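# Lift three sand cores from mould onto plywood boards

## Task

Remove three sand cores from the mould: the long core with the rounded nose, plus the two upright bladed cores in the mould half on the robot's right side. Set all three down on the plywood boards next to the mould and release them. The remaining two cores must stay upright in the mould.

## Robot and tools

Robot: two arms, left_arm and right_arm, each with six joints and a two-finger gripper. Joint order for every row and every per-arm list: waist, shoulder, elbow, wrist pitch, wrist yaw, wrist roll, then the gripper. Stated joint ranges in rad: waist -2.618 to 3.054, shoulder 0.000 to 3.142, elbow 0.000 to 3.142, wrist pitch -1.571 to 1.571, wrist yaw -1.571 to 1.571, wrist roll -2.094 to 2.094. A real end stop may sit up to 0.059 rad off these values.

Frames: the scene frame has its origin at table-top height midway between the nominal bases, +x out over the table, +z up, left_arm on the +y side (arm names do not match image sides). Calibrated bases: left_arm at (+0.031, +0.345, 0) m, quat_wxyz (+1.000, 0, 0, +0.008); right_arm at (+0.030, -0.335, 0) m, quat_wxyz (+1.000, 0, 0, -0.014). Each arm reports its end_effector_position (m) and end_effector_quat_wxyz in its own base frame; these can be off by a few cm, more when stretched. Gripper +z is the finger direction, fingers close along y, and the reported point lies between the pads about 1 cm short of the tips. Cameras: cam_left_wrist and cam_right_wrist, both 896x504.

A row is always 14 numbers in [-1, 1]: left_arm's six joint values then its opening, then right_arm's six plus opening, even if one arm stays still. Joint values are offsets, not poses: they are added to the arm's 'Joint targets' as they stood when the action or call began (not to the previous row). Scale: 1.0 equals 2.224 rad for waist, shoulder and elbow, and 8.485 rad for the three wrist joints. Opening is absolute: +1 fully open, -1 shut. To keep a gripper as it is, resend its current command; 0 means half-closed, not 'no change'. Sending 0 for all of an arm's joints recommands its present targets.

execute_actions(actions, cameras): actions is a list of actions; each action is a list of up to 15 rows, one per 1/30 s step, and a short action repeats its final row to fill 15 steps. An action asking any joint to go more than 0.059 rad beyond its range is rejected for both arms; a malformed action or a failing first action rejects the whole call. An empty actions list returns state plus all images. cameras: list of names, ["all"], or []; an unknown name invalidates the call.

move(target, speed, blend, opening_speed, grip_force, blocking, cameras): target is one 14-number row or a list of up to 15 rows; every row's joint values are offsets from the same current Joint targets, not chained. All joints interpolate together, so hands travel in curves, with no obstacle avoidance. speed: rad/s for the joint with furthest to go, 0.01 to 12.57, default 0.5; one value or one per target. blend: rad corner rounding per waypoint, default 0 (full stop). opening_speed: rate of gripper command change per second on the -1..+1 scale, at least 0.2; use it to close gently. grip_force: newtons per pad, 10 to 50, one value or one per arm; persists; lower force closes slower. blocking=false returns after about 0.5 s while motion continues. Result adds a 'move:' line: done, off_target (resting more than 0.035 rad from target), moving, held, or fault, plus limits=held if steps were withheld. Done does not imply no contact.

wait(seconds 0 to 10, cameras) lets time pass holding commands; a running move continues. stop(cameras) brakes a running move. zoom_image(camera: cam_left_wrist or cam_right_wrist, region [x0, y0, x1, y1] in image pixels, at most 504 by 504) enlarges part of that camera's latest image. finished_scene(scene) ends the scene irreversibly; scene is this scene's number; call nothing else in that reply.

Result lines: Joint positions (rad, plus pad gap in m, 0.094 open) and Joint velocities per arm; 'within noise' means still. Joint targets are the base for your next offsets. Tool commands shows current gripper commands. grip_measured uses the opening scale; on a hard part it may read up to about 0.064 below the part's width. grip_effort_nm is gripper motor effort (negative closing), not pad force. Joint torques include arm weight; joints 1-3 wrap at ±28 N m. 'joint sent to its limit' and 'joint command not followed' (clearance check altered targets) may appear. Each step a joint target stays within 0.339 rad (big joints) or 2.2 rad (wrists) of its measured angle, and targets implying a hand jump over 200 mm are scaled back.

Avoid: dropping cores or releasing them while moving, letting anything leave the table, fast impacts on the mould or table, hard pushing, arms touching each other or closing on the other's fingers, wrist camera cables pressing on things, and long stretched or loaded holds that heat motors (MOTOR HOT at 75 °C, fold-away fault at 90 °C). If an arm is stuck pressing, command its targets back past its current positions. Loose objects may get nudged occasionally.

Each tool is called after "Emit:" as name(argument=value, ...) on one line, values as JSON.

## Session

Emit:
execute_actions(actions=[])

Scene clock: 0.00 s.
left_arm: end_effector_position=(+0.3491, -0.0518, +0.2090) grip_measured=+1.000 grip_effort_nm=n/a end_effector_quat_wxyz=(+0.533, -0.007, +0.815, -0.226) | right_arm: end_effector_position=(+0.3047, +0.0784, +0.1820) grip_measured=+1.000 grip_effort_nm=n/a end_effector_quat_wxyz=(+0.477, +0.034, +0.863, +0.162)
Joint positions: left_arm=[0.064 1.008 0.577 0.059 0.429 -0.249 0.094] | right_arm=[0.21 0.845 0.563 -0.234 -0.068 0.329 0.094]
Joint velocities: within noise
Joint torques (N m): no reading
Heat: left arm: 34 °C; right arm: 33 °C.
Joint targets: left_arm=[0.064 1.000 0.586 0.063 0.431 -0.247] | right_arm=[0.210 0.838 0.575 -0.230 -0.068 0.327]
Tool commands: left_gripper/opening=+1.0 right_gripper/opening=+1.0

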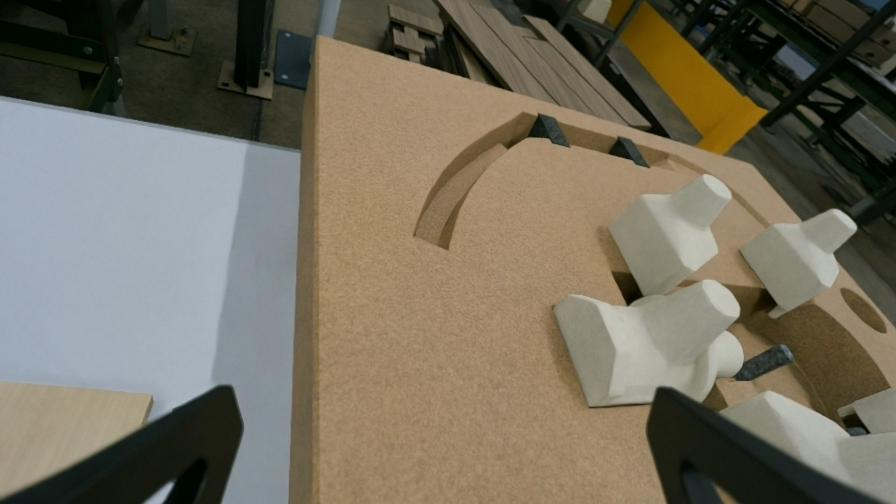

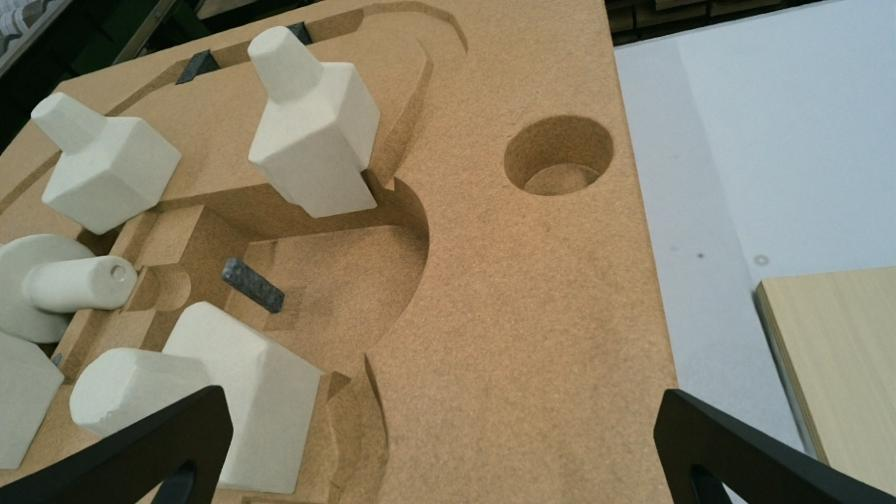

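Emit:
move(target=[[0,0.18,0.27,-0.047,-0.0508,0.0291,1,0,0.1628,0.281,-0.0436,0,0,1],[-0.1938,0.495,0.861,-0.192,-0.0508,0.0291,1,0.0706,0.5679,0.866,-0.1575,0.008,-0.0385,1]], speed=1.0, blend=[0.2,0], cameras=["all"])

Scene clock: 7.97 s.
left_arm: end_effector_position=(+0.4208, -0.1625, +0.2695) grip_measured=+1.000 grip_effort_nm=0.03 end_effector_quat_wxyz=(+0.199, +0.177, +0.963, -0.041) | right_arm: end_effector_position=(+0.4238, +0.1633, +0.2625) grip_measured=+1.000 grip_effort_nm=0.03 end_effector_quat_wxyz=(+0.193, -0.174, +0.965, +0.040)
Joint positions: left_arm=[-0.368 2.08 2.478 -1.559 0.007 -0.005 0.094] | right_arm=[0.363 2.094 2.473 -1.553 -0.007 0.006 0.094]
Joint torques (N m): left_arm=[-0.08 -7.72 6.16 1.14 -0.05 0.03] | right_arm=[0.34 -8.51 6.89 0.58 0.06 -0.11]
Heat: left arm: 35 °C; right arm: 35 °C.
Joint targets: left_arm=[-0.367 2.101 2.501 -1.567 0.000 0.000] | right_arm=[0.367 2.102 2.502 -1.567 0.000 0.000]
move: done

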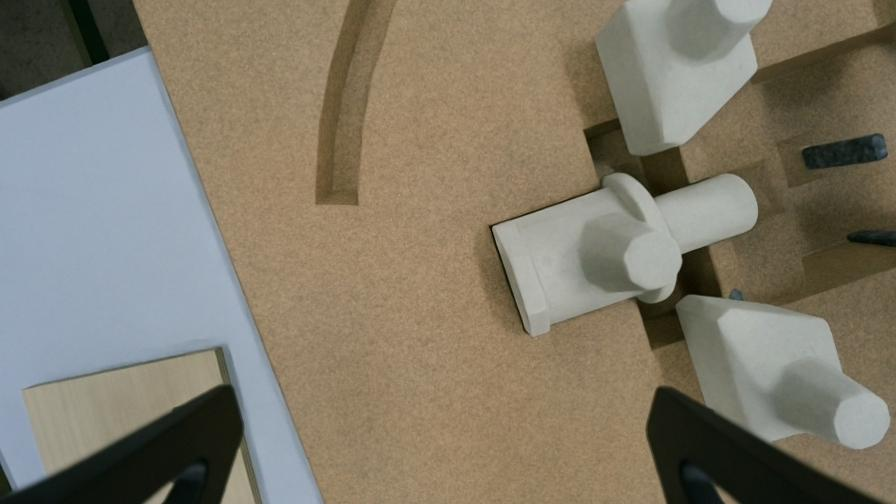

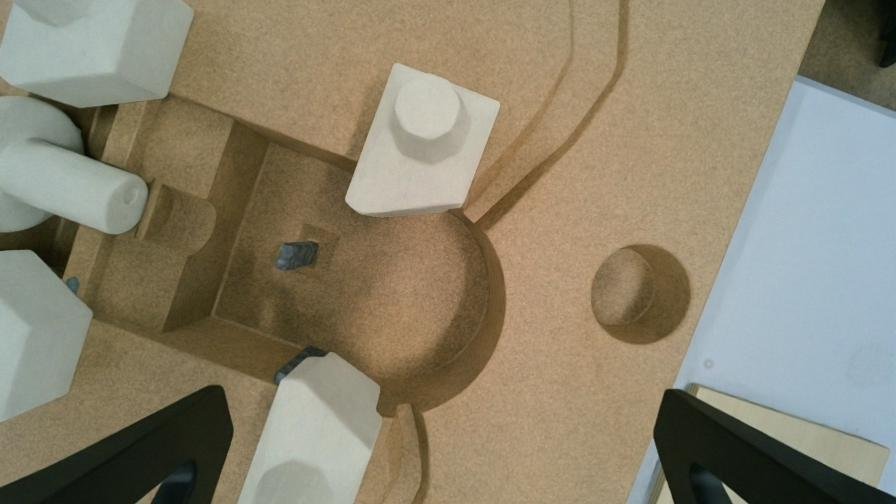

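Emit:
move(target=[-0.0787,-0.1398,-0.3377,0.0904,0,0,1,0.0832,-0.2032,-0.3741,0.0456,0,0,1], speed=0.9, cameras=["all"])

Scene clock: 27.40 s.
left_arm: end_effector_position=(+0.4247, -0.2536, +0.2210) grip_measured=+1.000 grip_effort_nm=0.03 end_effector_quat_wxyz=(+0.321, +0.249, +0.909, -0.092) | right_arm: end_effector_position=(+0.3277, +0.2016, +0.2069) grip_measured=+1.000 grip_effort_nm=0.03 end_effector_quat_wxyz=(+0.176, -0.263, +0.947, +0.052)
Joint positions: left_arm=[-0.538 1.832 1.758 -0.816 0.006 -0.005 0.094] | right_arm=[0.547 1.681 1.679 -1.199 -0.005 0.006 0.094]
Joint torques (N m): left_arm=[-0.32 -11.67 4.79 1.81 -0.01 -0.02] | right_arm=[0.4 -9.28 4.71 0.85 0.04 -0.11]
Heat: left arm: 35 °C; right arm: 35 °C.
Joint targets: left_arm=[-0.542 1.790 1.750 -0.800 0.000 0.000] | right_arm=[0.552 1.649 1.669 -1.180 0.000 0.000]
move: off_target (left_arm); left_arm: the shoulder is farthest, 0.042 rad from its target

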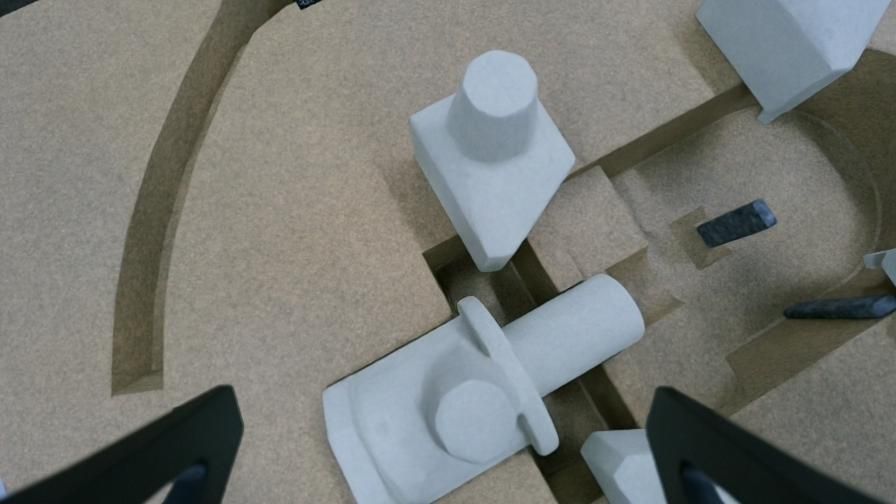

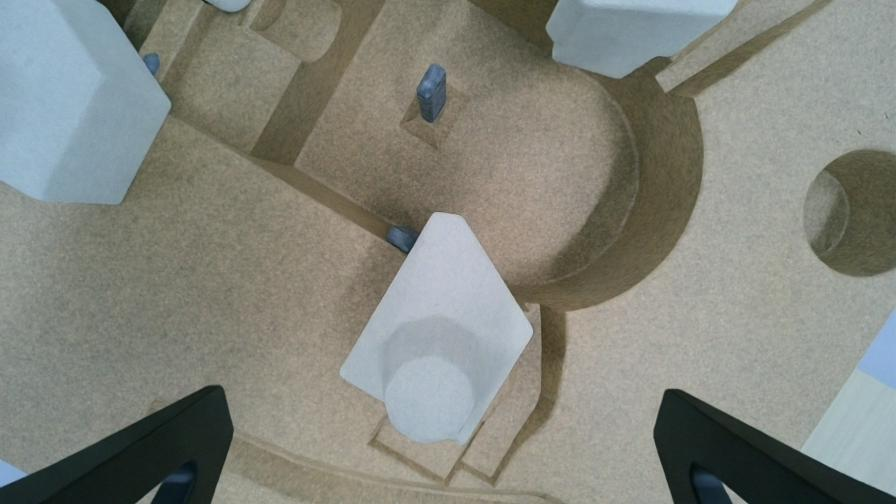

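Emit:
move(target=[-0.0085,-0.0027,-0.1102,0.0253,0,0,1,0.005,-0.0234,-0.1344,0.0295,0,0,1], speed=0.45, cameras=["all"])

Scene clock: 33.57 s.
left_arm: end_effector_position=(+0.4171, -0.2578, +0.1570) grip_measured=+1.000 grip_effort_nm=0.03 end_effector_quat_wxyz=(+0.308, +0.257, +0.911, -0.091) | right_arm: end_effector_position=(+0.3203, +0.2007, +0.1459) grip_measured=+1.000 grip_effort_nm=0.03 end_effector_quat_wxyz=(+0.176, -0.267, +0.946, +0.053)
Joint positions: left_arm=[-0.554 1.824 1.512 -0.603 0.006 -0.005 0.094] | right_arm=[0.555 1.629 1.378 -0.95 -0.005 0.006 0.094]
Joint torques (N m): left_arm=[-0.55 -11.52 5 1.81 -0.04 0.02] | right_arm=[0.79 -8.96 5.08 0.9 0.03 -0.11]
Heat: left arm: 35 °C; right arm: 35 °C.
Joint targets: left_arm=[-0.561 1.784 1.505 -0.585 0.000 0.000] | right_arm=[0.563 1.597 1.370 -0.930 0.000 0.000]
move: off_target (left_arm); left_arm: the shoulder is farthest, 0.040 rad from its target

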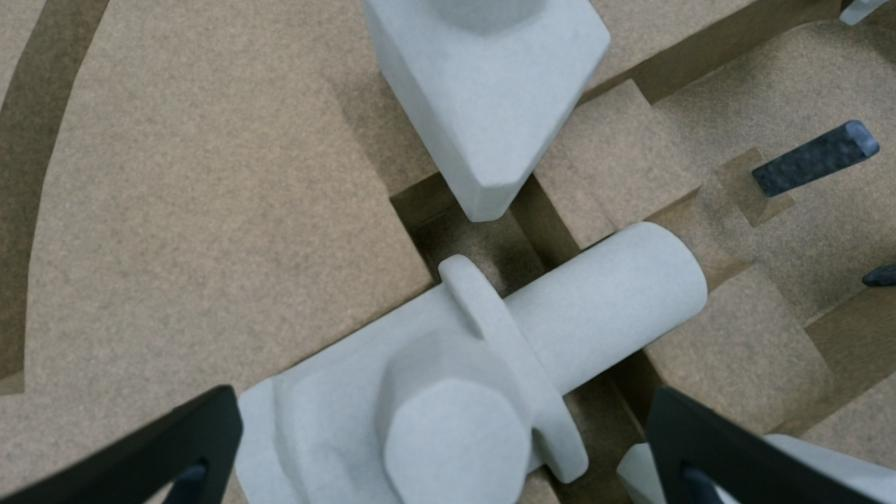

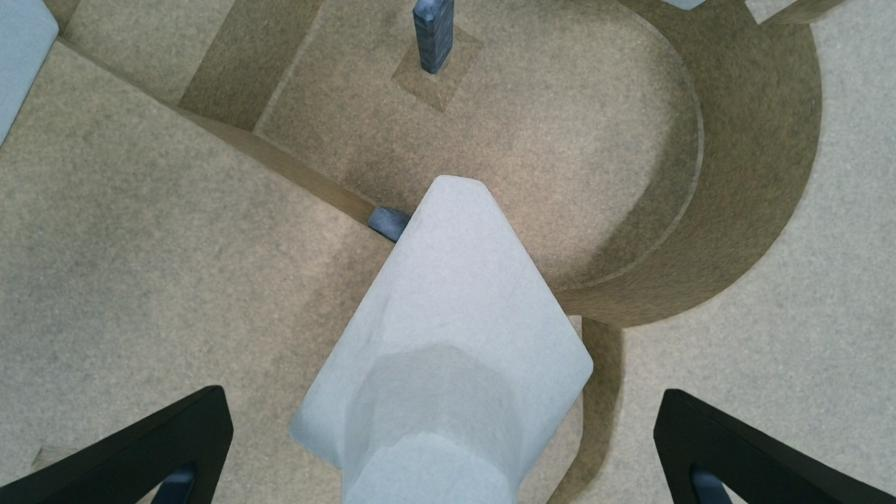

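Emit:
move(target=[[0,0,0.002,0.0042,0,0,1,0,0,0,0,0,0,1],[0,0,0.002,0.0042,0,0,-0.7,0,0,0,0,0,0,-0.7]], speed=0.4, opening_speed=0.8, cameras=["all"])

Scene clock: 40.67 s.
left_arm: end_effector_position=(+0.4231, -0.2614, +0.1626) grip_measured=-0.345 grip_effort_nm=-1.00 end_effector_quat_wxyz=(+0.325, +0.256, +0.906, -0.096) | right_arm: end_effector_position=(+0.3196, +0.2016, +0.1501) grip_measured=-0.243 grip_effort_nm=-1.00 end_effector_quat_wxyz=(+0.182, -0.269, +0.944, +0.054)
Joint positions: left_arm=[-0.554 1.824 1.512 -0.568 0.005 -0.004 0.031] | right_arm=[0.559 1.617 1.378 -0.949 -0.003 0.004 0.036]
Joint torques (N m): left_arm=[-0.49 -11.56 5.29 1.86 -0.02 -0.01] | right_arm=[0.35 -7.9 5.11 0.89 0.02 -0.1]
Heat: left arm: 36 °C; right arm: 36 °C.
Joint targets: left_arm=[-0.561 1.784 1.510 -0.549 0.000 0.000] | right_arm=[0.563 1.597 1.370 -0.930 0.000 0.000]
move: off_target (left_arm); target 2's new numbers were sent with left_arm's shoulder 0.040 rad from that target; left_arm: the shoulder is farthest, 0.040 rad from its target

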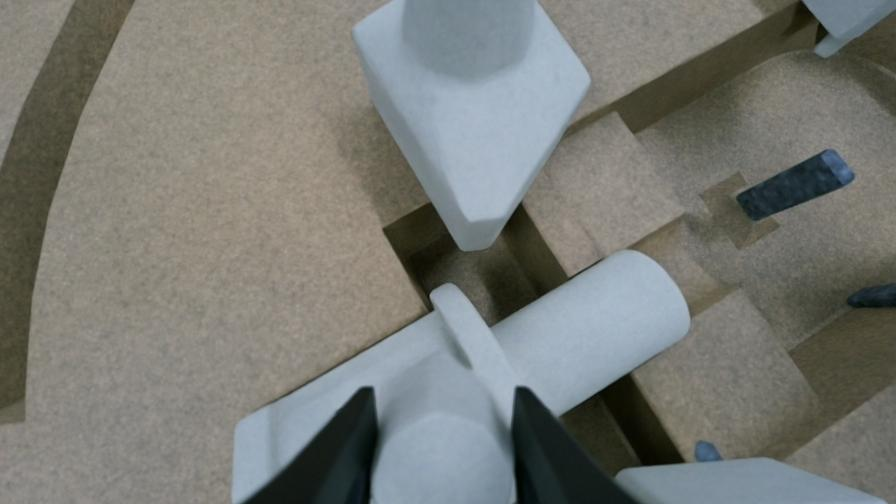

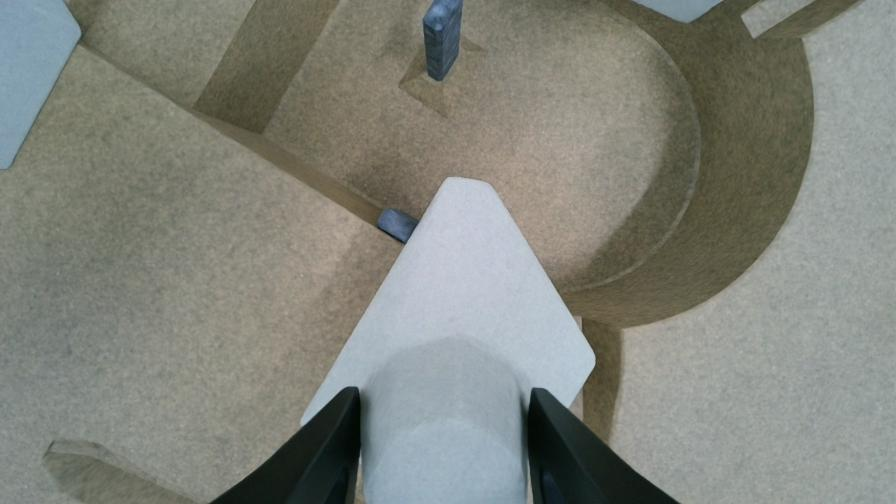

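Emit:
move(target=[[0,-0.0076,0.0764,-0.0131,0,0,-0.7,0,-0.0027,0.0944,-0.0224,0,0,-0.7],[0,0.0112,0.1974,-0.0337,0,0,-0.7,0,0.0418,0.2765,-0.0589,0,0,-0.7],[0.4006,-0.2217,-0.1151,-0.0154,0,0,-0.7,-0.4173,-0.1974,-0.0863,-0.0165,0,0,-0.7]], speed=[0.35,0.5,0.7], blend=[0.05,0.05,0], cameras=["all"])

Scene clock: 68.63 s.
left_arm: end_effector_position=(+0.3487, +0.1219, +0.2142) grip_measured=-0.346 grip_effort_nm=-1.00 end_effector_quat_wxyz=(+0.329, -0.157, +0.930, +0.058) | right_arm: end_effector_position=(+0.2528, -0.0951, +0.1902) grip_measured=-0.248 grip_effort_nm=-1.00 end_effector_quat_wxyz=(+0.204, +0.178, +0.962, -0.039)
Joint positions: left_arm=[0.33 1.348 1.239 -0.782 -0.007 -0.003 0.031] | right_arm=[-0.361 1.191 1.172 -1.133 0.003 0.004 0.035]
Joint torques (N m): left_arm=[-0.08 -8.81 6.65 2.74 0.12 -0.03] | right_arm=[-0.38 -5.45 6.04 1.36 -0.03 -0.1]
Heat: left arm: 42 °C; right arm: 37 °C.
Joint targets: left_arm=[0.330 1.291 1.254 -0.680 0.000 0.000] | right_arm=[-0.366 1.158 1.178 -1.070 0.000 0.000]
move: off_target (left_arm, right_arm); left_arm: the wrist pitch is farthest, 0.102 rad from its target; right_arm: the wrist pitch is farthest, 0.063 rad from its target

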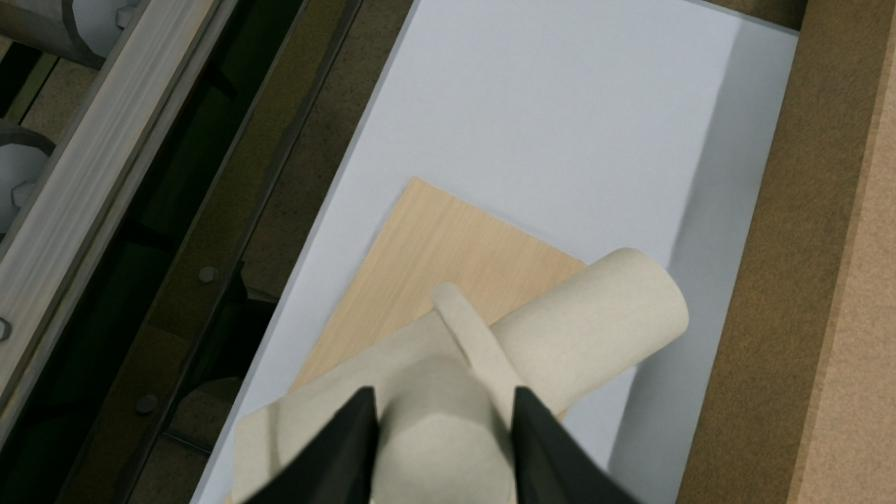

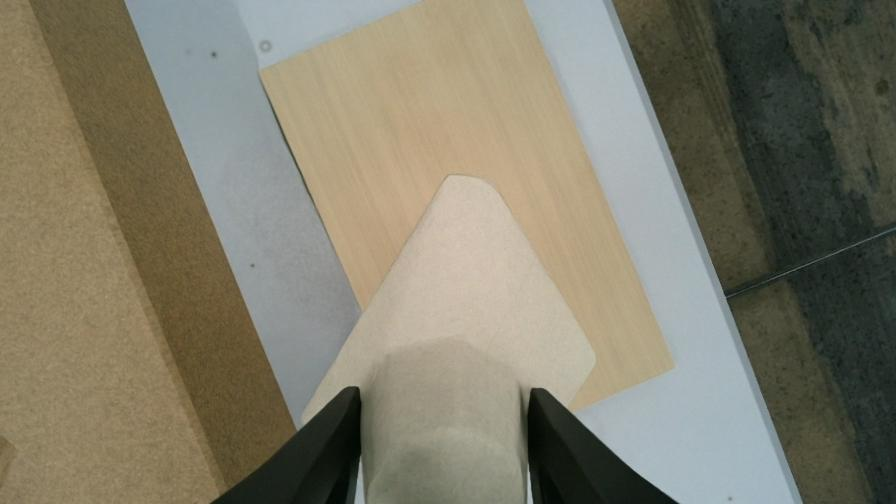

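Emit:
move(target=[0.0045,-0.0045,-0.1466,0.0395,0,0,-0.7,-0.0265,-0.0216,-0.1583,0.046,0,0,-0.7], speed=0.35, cameras=["all"])

Scene clock: 77.97 s.
left_arm: end_effector_position=(+0.3466, +0.1210, +0.1340) grip_measured=-0.346 grip_effort_nm=-1.00 end_effector_quat_wxyz=(+0.332, -0.157, +0.928, +0.058) | right_arm: end_effector_position=(+0.2566, -0.1131, +0.1160) grip_measured=-0.248 grip_effort_nm=-1.00 end_effector_quat_wxyz=(+0.237, +0.203, +0.949, -0.051)
Joint positions: left_arm=[0.33 1.343 0.911 -0.451 -0.006 -0.003 0.031] | right_arm=[-0.417 1.146 0.818 -0.753 0.003 0.004 0.035]
Joint torques (N m): left_arm=[0.72 -9.14 6.76 2.83 0.1 -0.03] | right_arm=[-0.62 -5.64 6.41 1.56 -0.03 -0.08]
Heat: left arm: 41 °C; right arm: 36 °C.
Joint targets: left_arm=[0.340 1.281 0.927 -0.345 0.000 0.000] | right_arm=[-0.425 1.110 0.826 -0.679 0.000 0.000]
move: off_target (left_arm, right_arm); left_arm: the wrist pitch is farthest, 0.106 rad from its target; right_arm: the wrist pitch is farthest, 0.073 rad from its target

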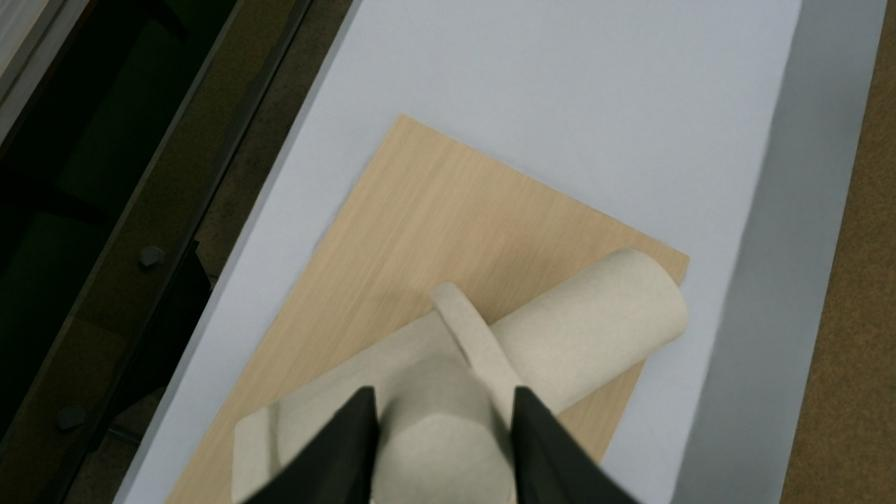

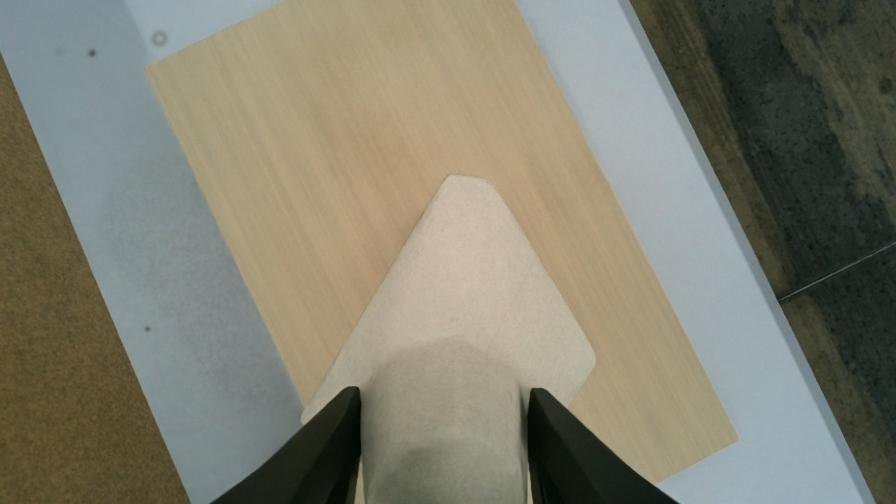

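Emit:
move(target=[0,0.004,-0.019,0.0055,0,0,-0.7,-0.015,0,-0.02,0.0047,0,0,-0.7], speed=0.1, cameras=["all"])

Scene clock: 84.07 s.
left_arm: end_effector_position=(+0.3479, +0.1212, +0.1280) grip_measured=-0.346 grip_effort_nm=-1.00 end_effector_quat_wxyz=(+0.340, -0.156, +0.926, +0.058) | right_arm: end_effector_position=(+0.2514, -0.1209, +0.1062) grip_measured=-0.248 grip_effort_nm=-1.00 end_effector_quat_wxyz=(+0.237, +0.219, +0.945, -0.055)
Joint positions: left_arm=[0.33 1.343 0.876 -0.399 -0.004 -0.003 0.031] | right_arm=[-0.45 1.144 0.778 -0.713 0.002 0.004 0.035]
Joint torques (N m): left_arm=[0.76 -8.5 6.16 2.78 0.07 -0.02] | right_arm=[-0.68 -5.39 6.11 1.56 -0.03 -0.09]
Heat: left arm: 40 °C; right arm: 36 °C.
Joint targets: left_arm=[0.340 1.290 0.885 -0.298 0.000 0.000] | right_arm=[-0.458 1.110 0.782 -0.639 0.000 0.000]
move: off_target (left_arm, right_arm); left_arm: the wrist pitch is farthest, 0.101 rad from its target; right_arm: the wrist pitch is farthest, 0.074 rad from its target

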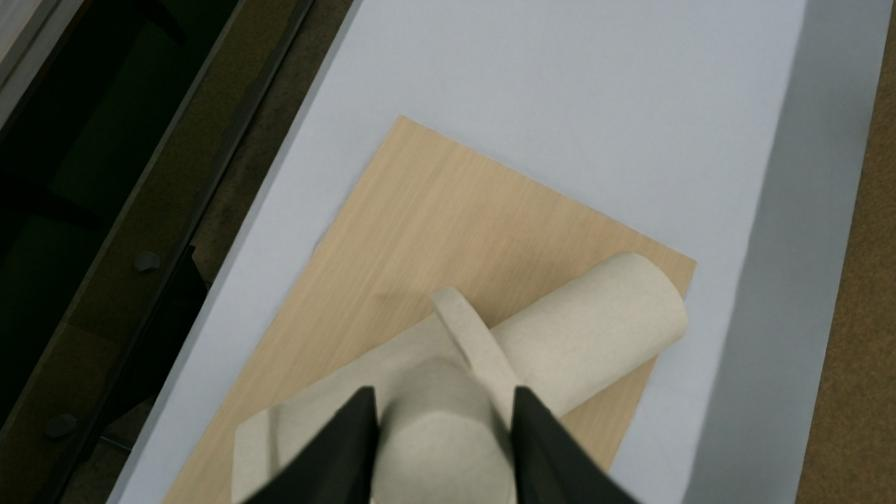

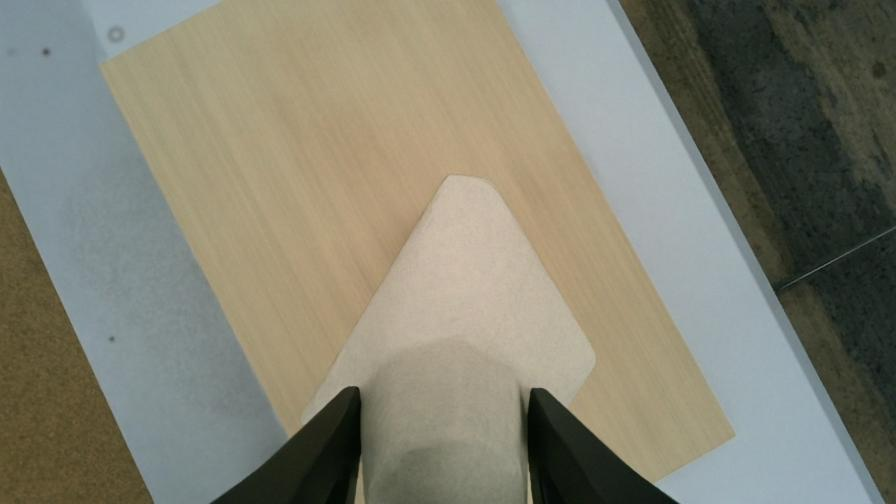

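Emit:
move(target=[0,0.003,-0.014,0.0035,0,0,-0.7,0,0,-0.02,0.0045,0,0,-0.7], speed=0.1)

Scene clock: 87.57 s.
left_arm: end_effector_position=(+0.3503, +0.1220, +0.1278) grip_measured=-0.346 grip_effort_nm=-1.00 end_effector_quat_wxyz=(+0.353, -0.155, +0.921, +0.060) | right_arm: end_effector_position=(+0.2540, -0.1221, +0.1029) grip_measured=-0.248 grip_effort_nm=-1.00 end_effector_quat_wxyz=(+0.251, +0.218, +0.941, -0.058)
Joint positions: left_arm=[0.33 1.337 0.852 -0.354 -0.004 -0.003 0.031] | right_arm=[-0.45 1.131 0.743 -0.661 0.002 0.004 0.035]
Joint torques (N m): left_arm=[0.76 -7.43 5.65 2.65 0.06 -0.04] | right_arm=[-0.66 -4.23 5.46 1.46 -0.03 -0.08]
Heat: left arm: 41 °C; right arm: 35 °C.
Joint targets: left_arm=[0.340 1.296 0.854 -0.268 0.000 0.000] | right_arm=[-0.458 1.110 0.737 -0.601 0.000 0.000]
move: off_target (left_arm, right_arm); left_arm: the wrist pitch is farthest, 0.085 rad from its target; right_arm: the wrist pitch is farthest, 0.060 rad from its target

Emit:
move(target=[0,0,0,0,0,0,0.25,0,0,0,0,0,0,0.3], opening_speed=0.35, cameras=["all"])

Scene clock: 93.27 s.
left_arm: end_effector_position=(+0.3608, +0.1256, +0.1441) grip_measured=+0.248 grip_effort_nm=0.13 end_effector_quat_wxyz=(+0.389, -0.153, +0.906, +0.066) | right_arm: end_effector_position=(+0.2615, -0.1243, +0.1076) grip_measured=+0.297 grip_effort_nm=0.18 end_effector_quat_wxyz=(+0.269, +0.216, +0.937, -0.058)
Joint positions: left_arm=[0.33 1.322 0.852 -0.29 -0.004 -0.003 0.059] | right_arm=[-0.45 1.131 0.743 -0.625 -0.005 0.004 0.061]
Joint torques (N m): left_arm=[0.77 -6.26 5.79 2.05 0.1 -0.01] | right_arm=[-0.69 -4.26 5.5 1.15 0.04 -0.08]
Heat: left arm: 42 °C; right arm: 35 °C.
Joint targets: left_arm=[0.340 1.296 0.854 -0.268 0.000 0.000] | right_arm=[-0.458 1.110 0.737 -0.601 0.000 0.000]
move: done

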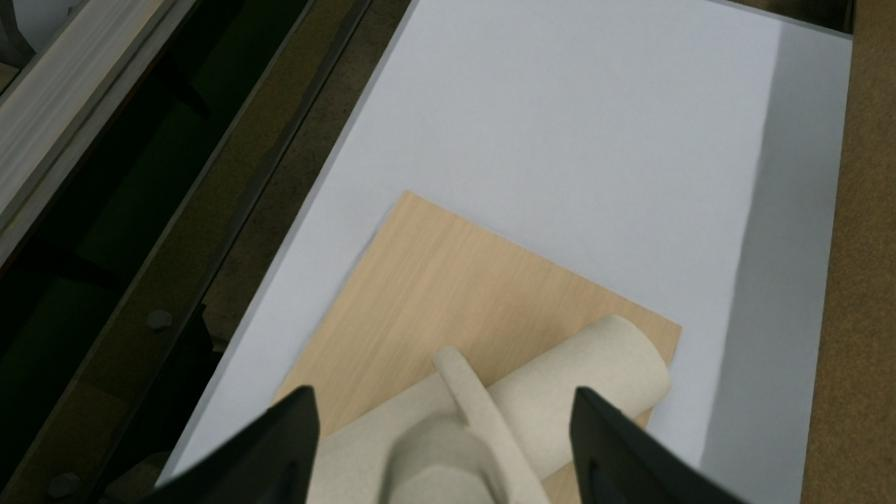

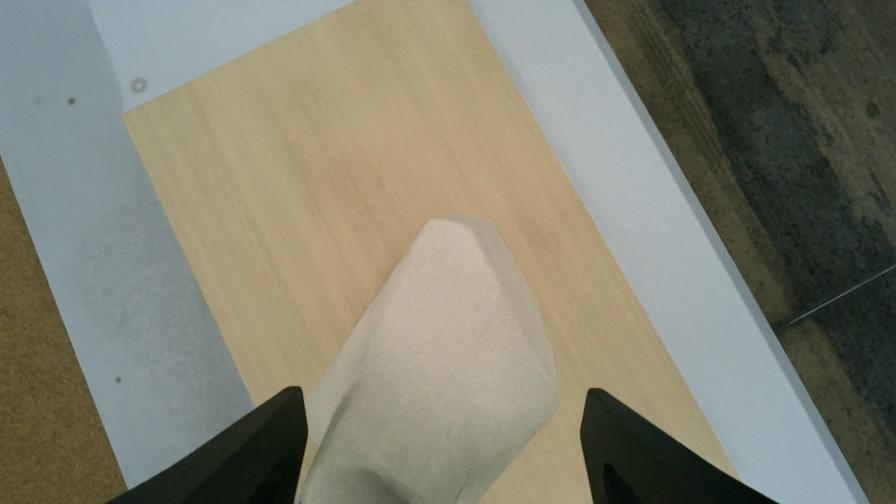

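Emit:
move(target=[[0,0,0,0,0,0,0.6,0,0,0,0,0,0,1],[0,0,0.1,-0.02,0,0,0.6,0,0,0.163,-0.0377,0,0,1],[0,0,0.1,-0.02,0,0,0.6,0.3808,0.4685,0.6826,-0.0453,0,0,1]], speed=[0.5,0.5,0.9], blend=[0,0.03,0], cameras=["all"])

Scene clock: 103.70 s.
left_arm: end_effector_position=(+0.3752, +0.1305, +0.2036) grip_measured=+0.598 grip_effort_nm=0.13 end_effector_quat_wxyz=(+0.412, -0.151, +0.896, +0.070) | right_arm: end_effector_position=(+0.5159, +0.2162, +0.2214) grip_measured=+0.997 grip_effort_nm=0.18 end_effector_quat_wxyz=(+0.322, -0.184, +0.926, +0.066)
Joint positions: left_arm=[0.33 1.322 1.052 -0.439 -0.004 -0.003 0.075] | right_arm=[0.394 2.149 2.224 -0.977 -0.003 0.003 0.094]
Joint torques (N m): left_arm=[0.72 -6.35 7.9 1.89 0.07 -0.04] | right_arm=[-0.32 -10.21 8.28 0.99 0.03 -0.08]
Heat: left arm: 41 °C; right arm: 36 °C.
Joint targets: left_arm=[0.340 1.296 1.077 -0.438 0.000 0.000] | right_arm=[0.389 2.152 2.256 -0.986 0.000 0.000]
move: done

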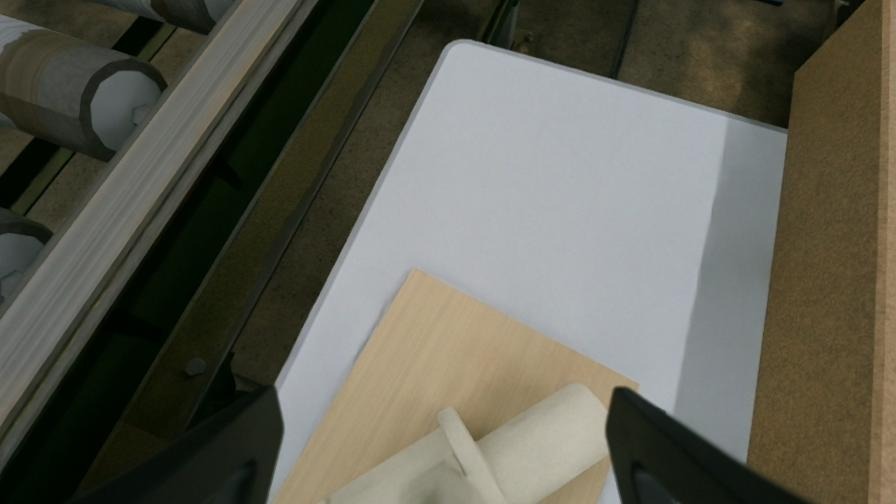

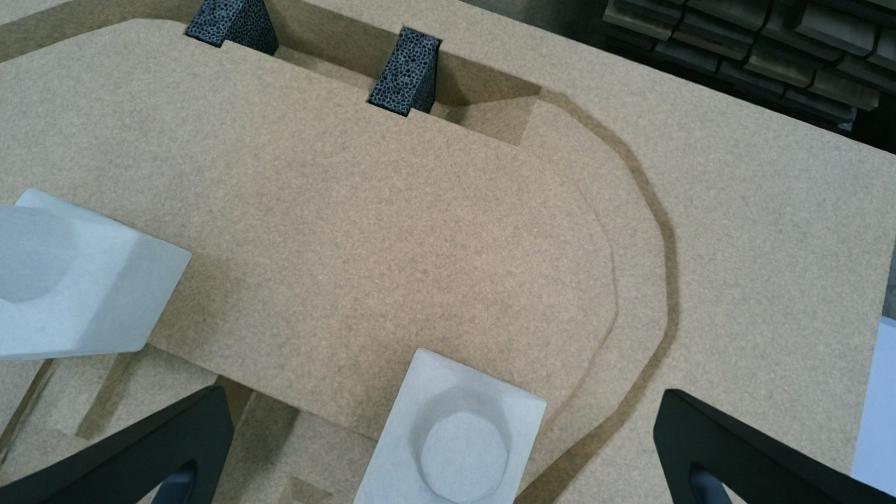

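Emit:
move(target=[0,0,0,0,0,0,0.6,-0.0058,-0.0585,-0.2028,0.0405,0,0,1], speed=0.4, cameras=["cam_right_wrist"])

Scene clock: 109.53 s.
left_arm: end_effector_position=(+0.3751, +0.1305, +0.2036) grip_measured=+0.598 grip_effort_nm=0.12 end_effector_quat_wxyz=(+0.411, -0.151, +0.896, +0.070) | right_arm: end_effector_position=(+0.5090, +0.2074, +0.1485) grip_measured=+0.997 grip_effort_nm=0.18 end_effector_quat_wxyz=(+0.314, -0.180, +0.930, +0.063)
Joint positions: left_arm=[0.33 1.322 1.052 -0.44 -0.004 -0.003 0.075] | right_arm=[0.384 2.066 1.813 -0.666 -0.003 0.003 0.094]
Joint torques (N m): left_arm=[0.8 -6.43 7.83 1.89 0.08 -0.03] | right_arm=[-0.68 -13.71 5.38 1.29 0.02 -0.08]
Heat: left arm: 40 °C; right arm: 37 °C.
Joint targets: left_arm=[0.340 1.296 1.077 -0.438 0.000 0.000] | right_arm=[0.376 2.022 1.804 -0.642 0.000 0.000]
move: off_target (right_arm); right_arm: the shoulder is farthest, 0.044 rad from its target
Images, in order (width x height): cam_right_wrist 896x504.

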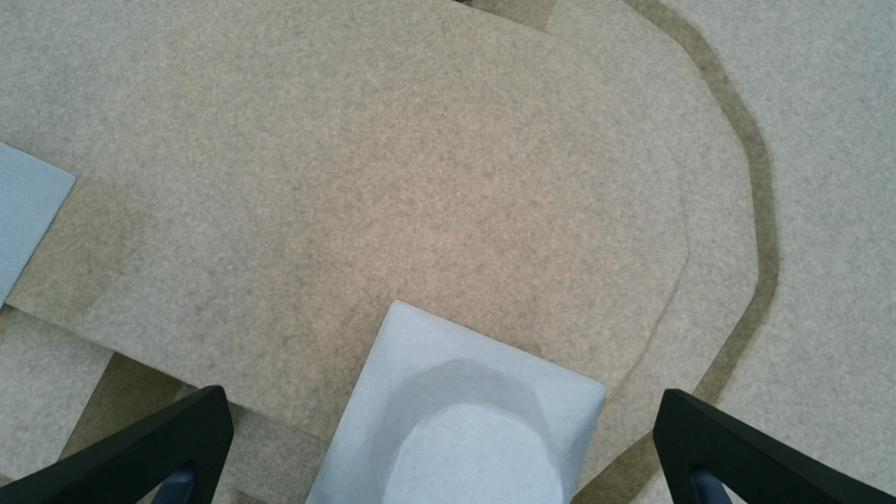

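Emit:
move(target=[[0,0,0,0,0,0,0.6,-0.006,0,-0.007,0.0068,0,0,1],[0,0,0,0,0,0,0.6,-0.006,0,-0.007,0.0068,0,0,-0.7]], speed=0.4, opening_speed=0.8, cameras=["cam_right_wrist"])

Scene clock: 118.10 s.
left_arm: end_effector_position=(+0.3751, +0.1305, +0.2036) grip_measured=+0.598 grip_effort_nm=0.13 end_effector_quat_wxyz=(+0.411, -0.151, +0.896, +0.070) | right_arm: end_effector_position=(+0.5214, +0.2042, +0.1562) grip_measured=-0.265 grip_effort_nm=-1.00 end_effector_quat_wxyz=(+0.341, -0.173, +0.921, +0.067)
Joint positions: left_arm=[0.33 1.322 1.052 -0.44 -0.004 -0.003 0.075] | right_arm=[0.369 2.061 1.8 -0.599 -0.007 0.001 0.035]
Joint torques (N m): left_arm=[0.76 -6.42 7.84 1.89 0.08 -0.03] | right_arm=[-0.53 -13.37 5.29 1.25 0.06 -0.05]
Heat: left arm: 39 °C; right arm: 39 °C.
Joint targets: left_arm=[0.340 1.296 1.077 -0.438 0.000 0.000] | right_arm=[0.363 2.022 1.789 -0.584 0.000 0.000]
move: off_target (right_arm); target 2's new numbers were sent with right_arm's shoulder 0.043 rad from that target; right_arm: the shoulder is farthest, 0.039 rad from its target
Images, in order (width x height): cam_right_wrist 896x504.

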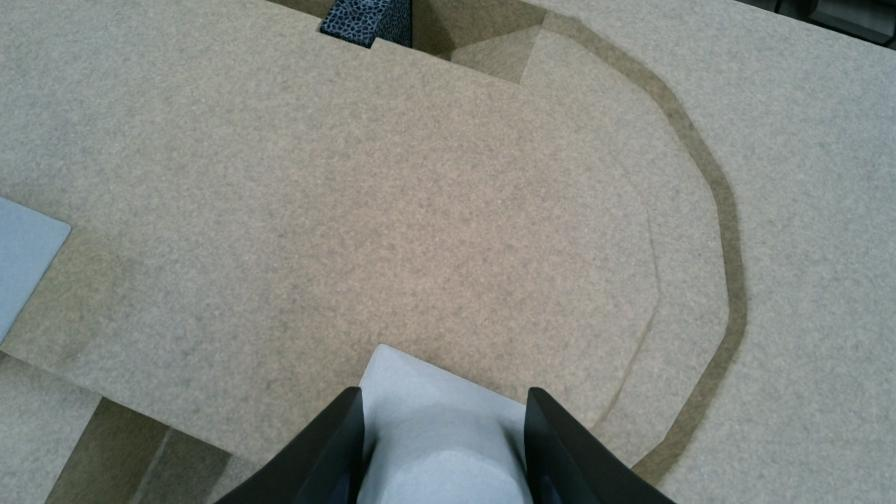

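Emit:
move(target=[[0,0,0,0,0,0,0.6,0,0.0081,0.0791,-0.016,0,0,-0.7],[0,0,0,0,0,0,0.6,0,-0.1088,0.0004,-0.0231,0,0,-0.7],[0,0,0,0,0,0,0.6,-0.2846,-0.1853,-0.103,-0.0319,0,0,-0.7],[0,0,0,0,0,0,0.6,-0.2846,-0.1493,-0.2289,-0.0001,0,0,-0.7]], speed=[0.3,0.5,0.6,0.3], blend=[0.02,0.1,0.05,0], cameras=["all"])

Scene clock: 130.07 s.
left_arm: end_effector_position=(+0.3751, +0.1305, +0.2036) grip_measured=+0.598 grip_effort_nm=0.13 end_effector_quat_wxyz=(+0.411, -0.151, +0.896, +0.070) | right_arm: end_effector_position=(+0.4077, -0.1149, +0.1154) grip_measured=-0.266 grip_effort_nm=-1.00 end_effector_quat_wxyz=(+0.249, +0.134, +0.958, -0.037)
Joint positions: left_arm=[0.33 1.322 1.052 -0.44 -0.004 -0.003 0.075] | right_arm=[-0.274 1.698 1.274 -0.637 0.006 0.001 0.034]
Joint torques (N m): left_arm=[0.84 -6.41 7.86 1.87 0.08 -0.01] | right_arm=[0.39 -7.71 6.22 1.35 -0.06 -0.06]
Heat: left arm: 39 °C; right arm: 44 °C.
Joint targets: left_arm=[0.340 1.296 1.077 -0.438 0.000 0.000] | right_arm=[-0.270 1.690 1.280 -0.585 0.000 0.000]
move: off_target (right_arm); right_arm: the wrist pitch is farthest, 0.052 rad from its target

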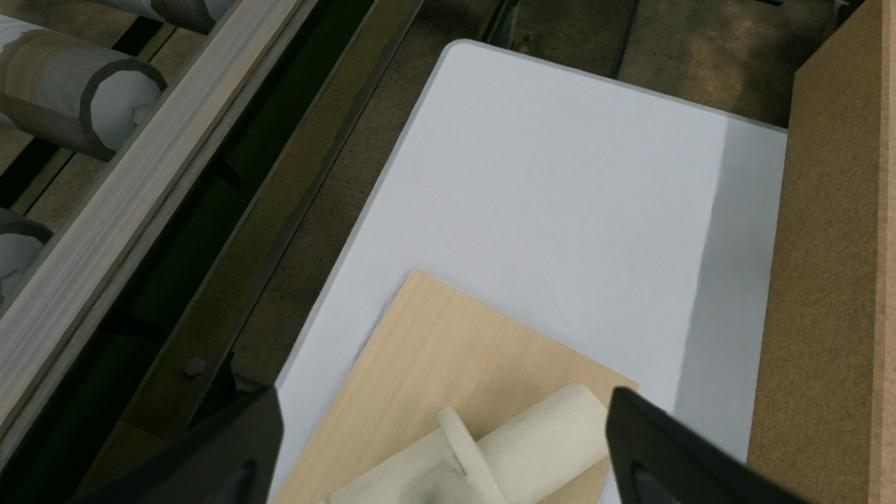

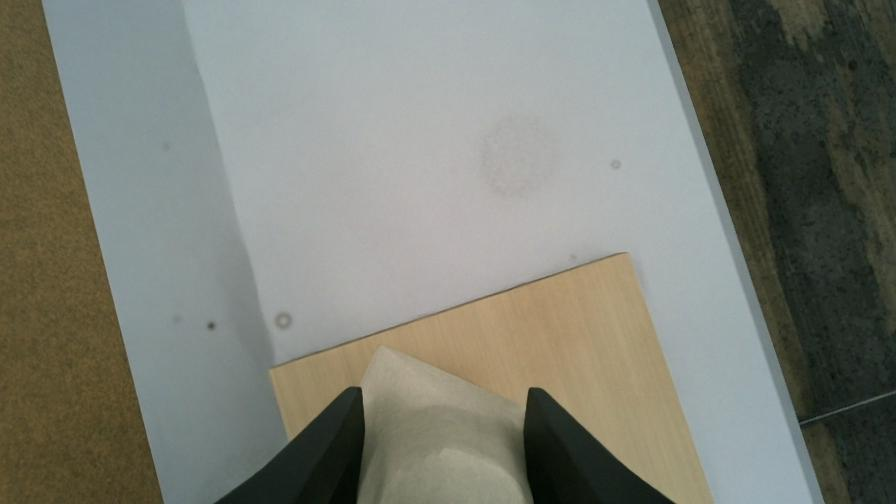

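Emit:
move(target=[[0,0,0,0,0,0,0.6,0,0.005,-0.026,0.006,0,0,-0.7]], speed=0.12)

Scene clock: 133.80 s.
left_arm: end_effector_position=(+0.3751, +0.1305, +0.2036) grip_measured=+0.598 grip_effort_nm=0.13 end_effector_quat_wxyz=(+0.411, -0.151, +0.896, +0.070) | right_arm: end_effector_position=(+0.4043, -0.1139, +0.0994) grip_measured=-0.266 grip_effort_nm=-1.00 end_effector_quat_wxyz=(+0.245, +0.134, +0.960, -0.037)
Joint positions: left_arm=[0.33 1.322 1.052 -0.44 -0.004 -0.003 0.075] | right_arm=[-0.274 1.705 1.22 -0.586 0.006 0.001 0.034]
Joint torques (N m): left_arm=[0.72 -6.48 7.94 1.89 0.07 -0.04] | right_arm=[0.35 -7.32 5.87 1.38 -0.06 -0.06]
Heat: left arm: 39 °C; right arm: 43 °C.
Joint targets: left_arm=[0.340 1.296 1.077 -0.438 0.000 0.000] | right_arm=[-0.270 1.701 1.222 -0.534 0.000 0.000]
move: off_target (right_arm); right_arm: the wrist pitch is farthest, 0.052 rad from its target

Emit:
move(target=[0,0,0,0,0,0,0.6,0,0.006,-0.018,0.0065,0,0,-0.7], speed=0.1)

Scene clock: 136.60 s.
left_arm: end_effector_position=(+0.3751, +0.1305, +0.2036) grip_measured=+0.598 grip_effort_nm=0.12 end_effector_quat_wxyz=(+0.411, -0.151, +0.896, +0.070) | right_arm: end_effector_position=(+0.4083, -0.1151, +0.0951) grip_measured=-0.267 grip_effort_nm=-1.00 end_effector_quat_wxyz=(+0.257, +0.134, +0.956, -0.038)
Joint positions: left_arm=[0.33 1.322 1.052 -0.44 -0.004 -0.003 0.075] | right_arm=[-0.274 1.706 1.191 -0.529 0.006 0.001 0.034]
Joint torques (N m): left_arm=[0.77 -6.43 7.88 1.9 0.07 -0.03] | right_arm=[0.38 -6.41 5.04 1.38 -0.07 -0.05]
Heat: left arm: 39 °C; right arm: 42 °C.
Joint targets: left_arm=[0.340 1.296 1.077 -0.438 0.000 0.000] | right_arm=[-0.270 1.715 1.182 -0.479 0.000 0.000]
move: off_target (right_arm); right_arm: the wrist pitch is farthest, 0.050 rad from its target

Emit:
move(target=[[0,0,0,0,0,0,0.6,0,0,-0.007,0,0,0,-0.7],[0,0,0,0,0,0,0.6,0,0,-0.007,0,0,0,0.9],[0,0,0,0,0,0,0.6,0,-0.02,0.16,-0.0354,0,0,0.9]], speed=[0.1,0.4,0.5], opening_speed=0.4, cameras=["all"])

Scene clock: 146.60 s.
left_arm: end_effector_position=(+0.3751, +0.1305, +0.2036) grip_measured=+0.598 grip_effort_nm=0.13 end_effector_quat_wxyz=(+0.411, -0.151, +0.896, +0.070) | right_arm: end_effector_position=(+0.4324, -0.1218, +0.1892) grip_measured=+0.897 grip_effort_nm=0.18 end_effector_quat_wxyz=(+0.299, +0.132, +0.944, -0.044)
Joint positions: left_arm=[0.33 1.322 1.052 -0.44 -0.004 -0.003 0.075] | right_arm=[-0.274 1.696 1.51 -0.77 0.006 0.001 0.089]
Joint torques (N m): left_arm=[0.75 -6.38 7.83 1.89 0.09 -0.03] | right_arm=[0.38 -9.36 8.2 0.92 -0.07 -0.06]
Heat: left arm: 39 °C; right arm: 40 °C.
Joint targets: left_arm=[0.340 1.296 1.077 -0.438 0.000 0.000] | right_arm=[-0.270 1.670 1.538 -0.779 0.000 0.000]
move: done

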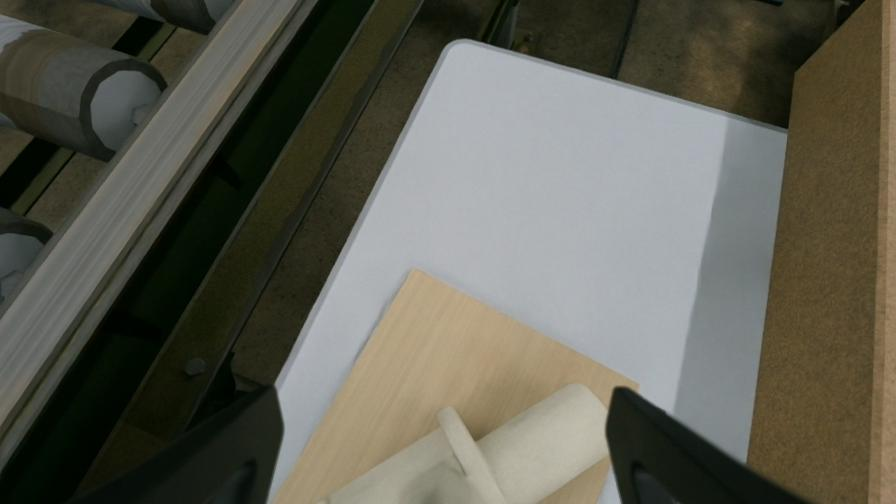

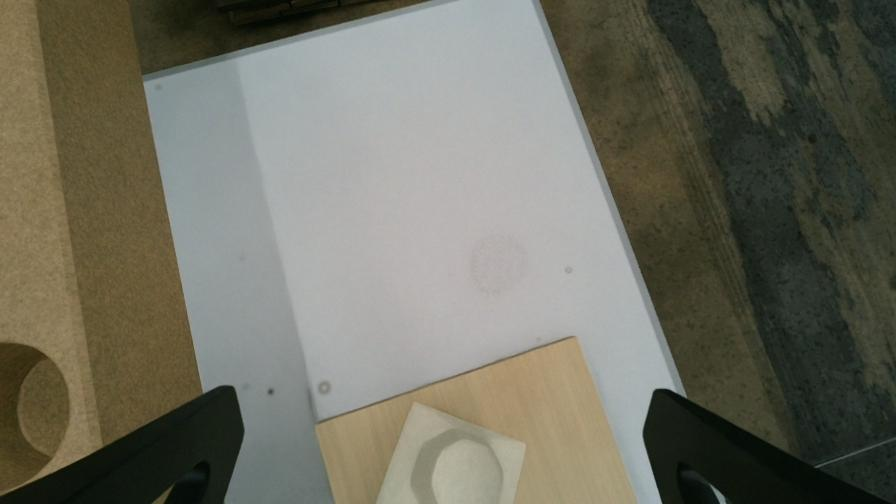

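Emit:
finished_scene(scene=2)

The scene is finished: the task was done.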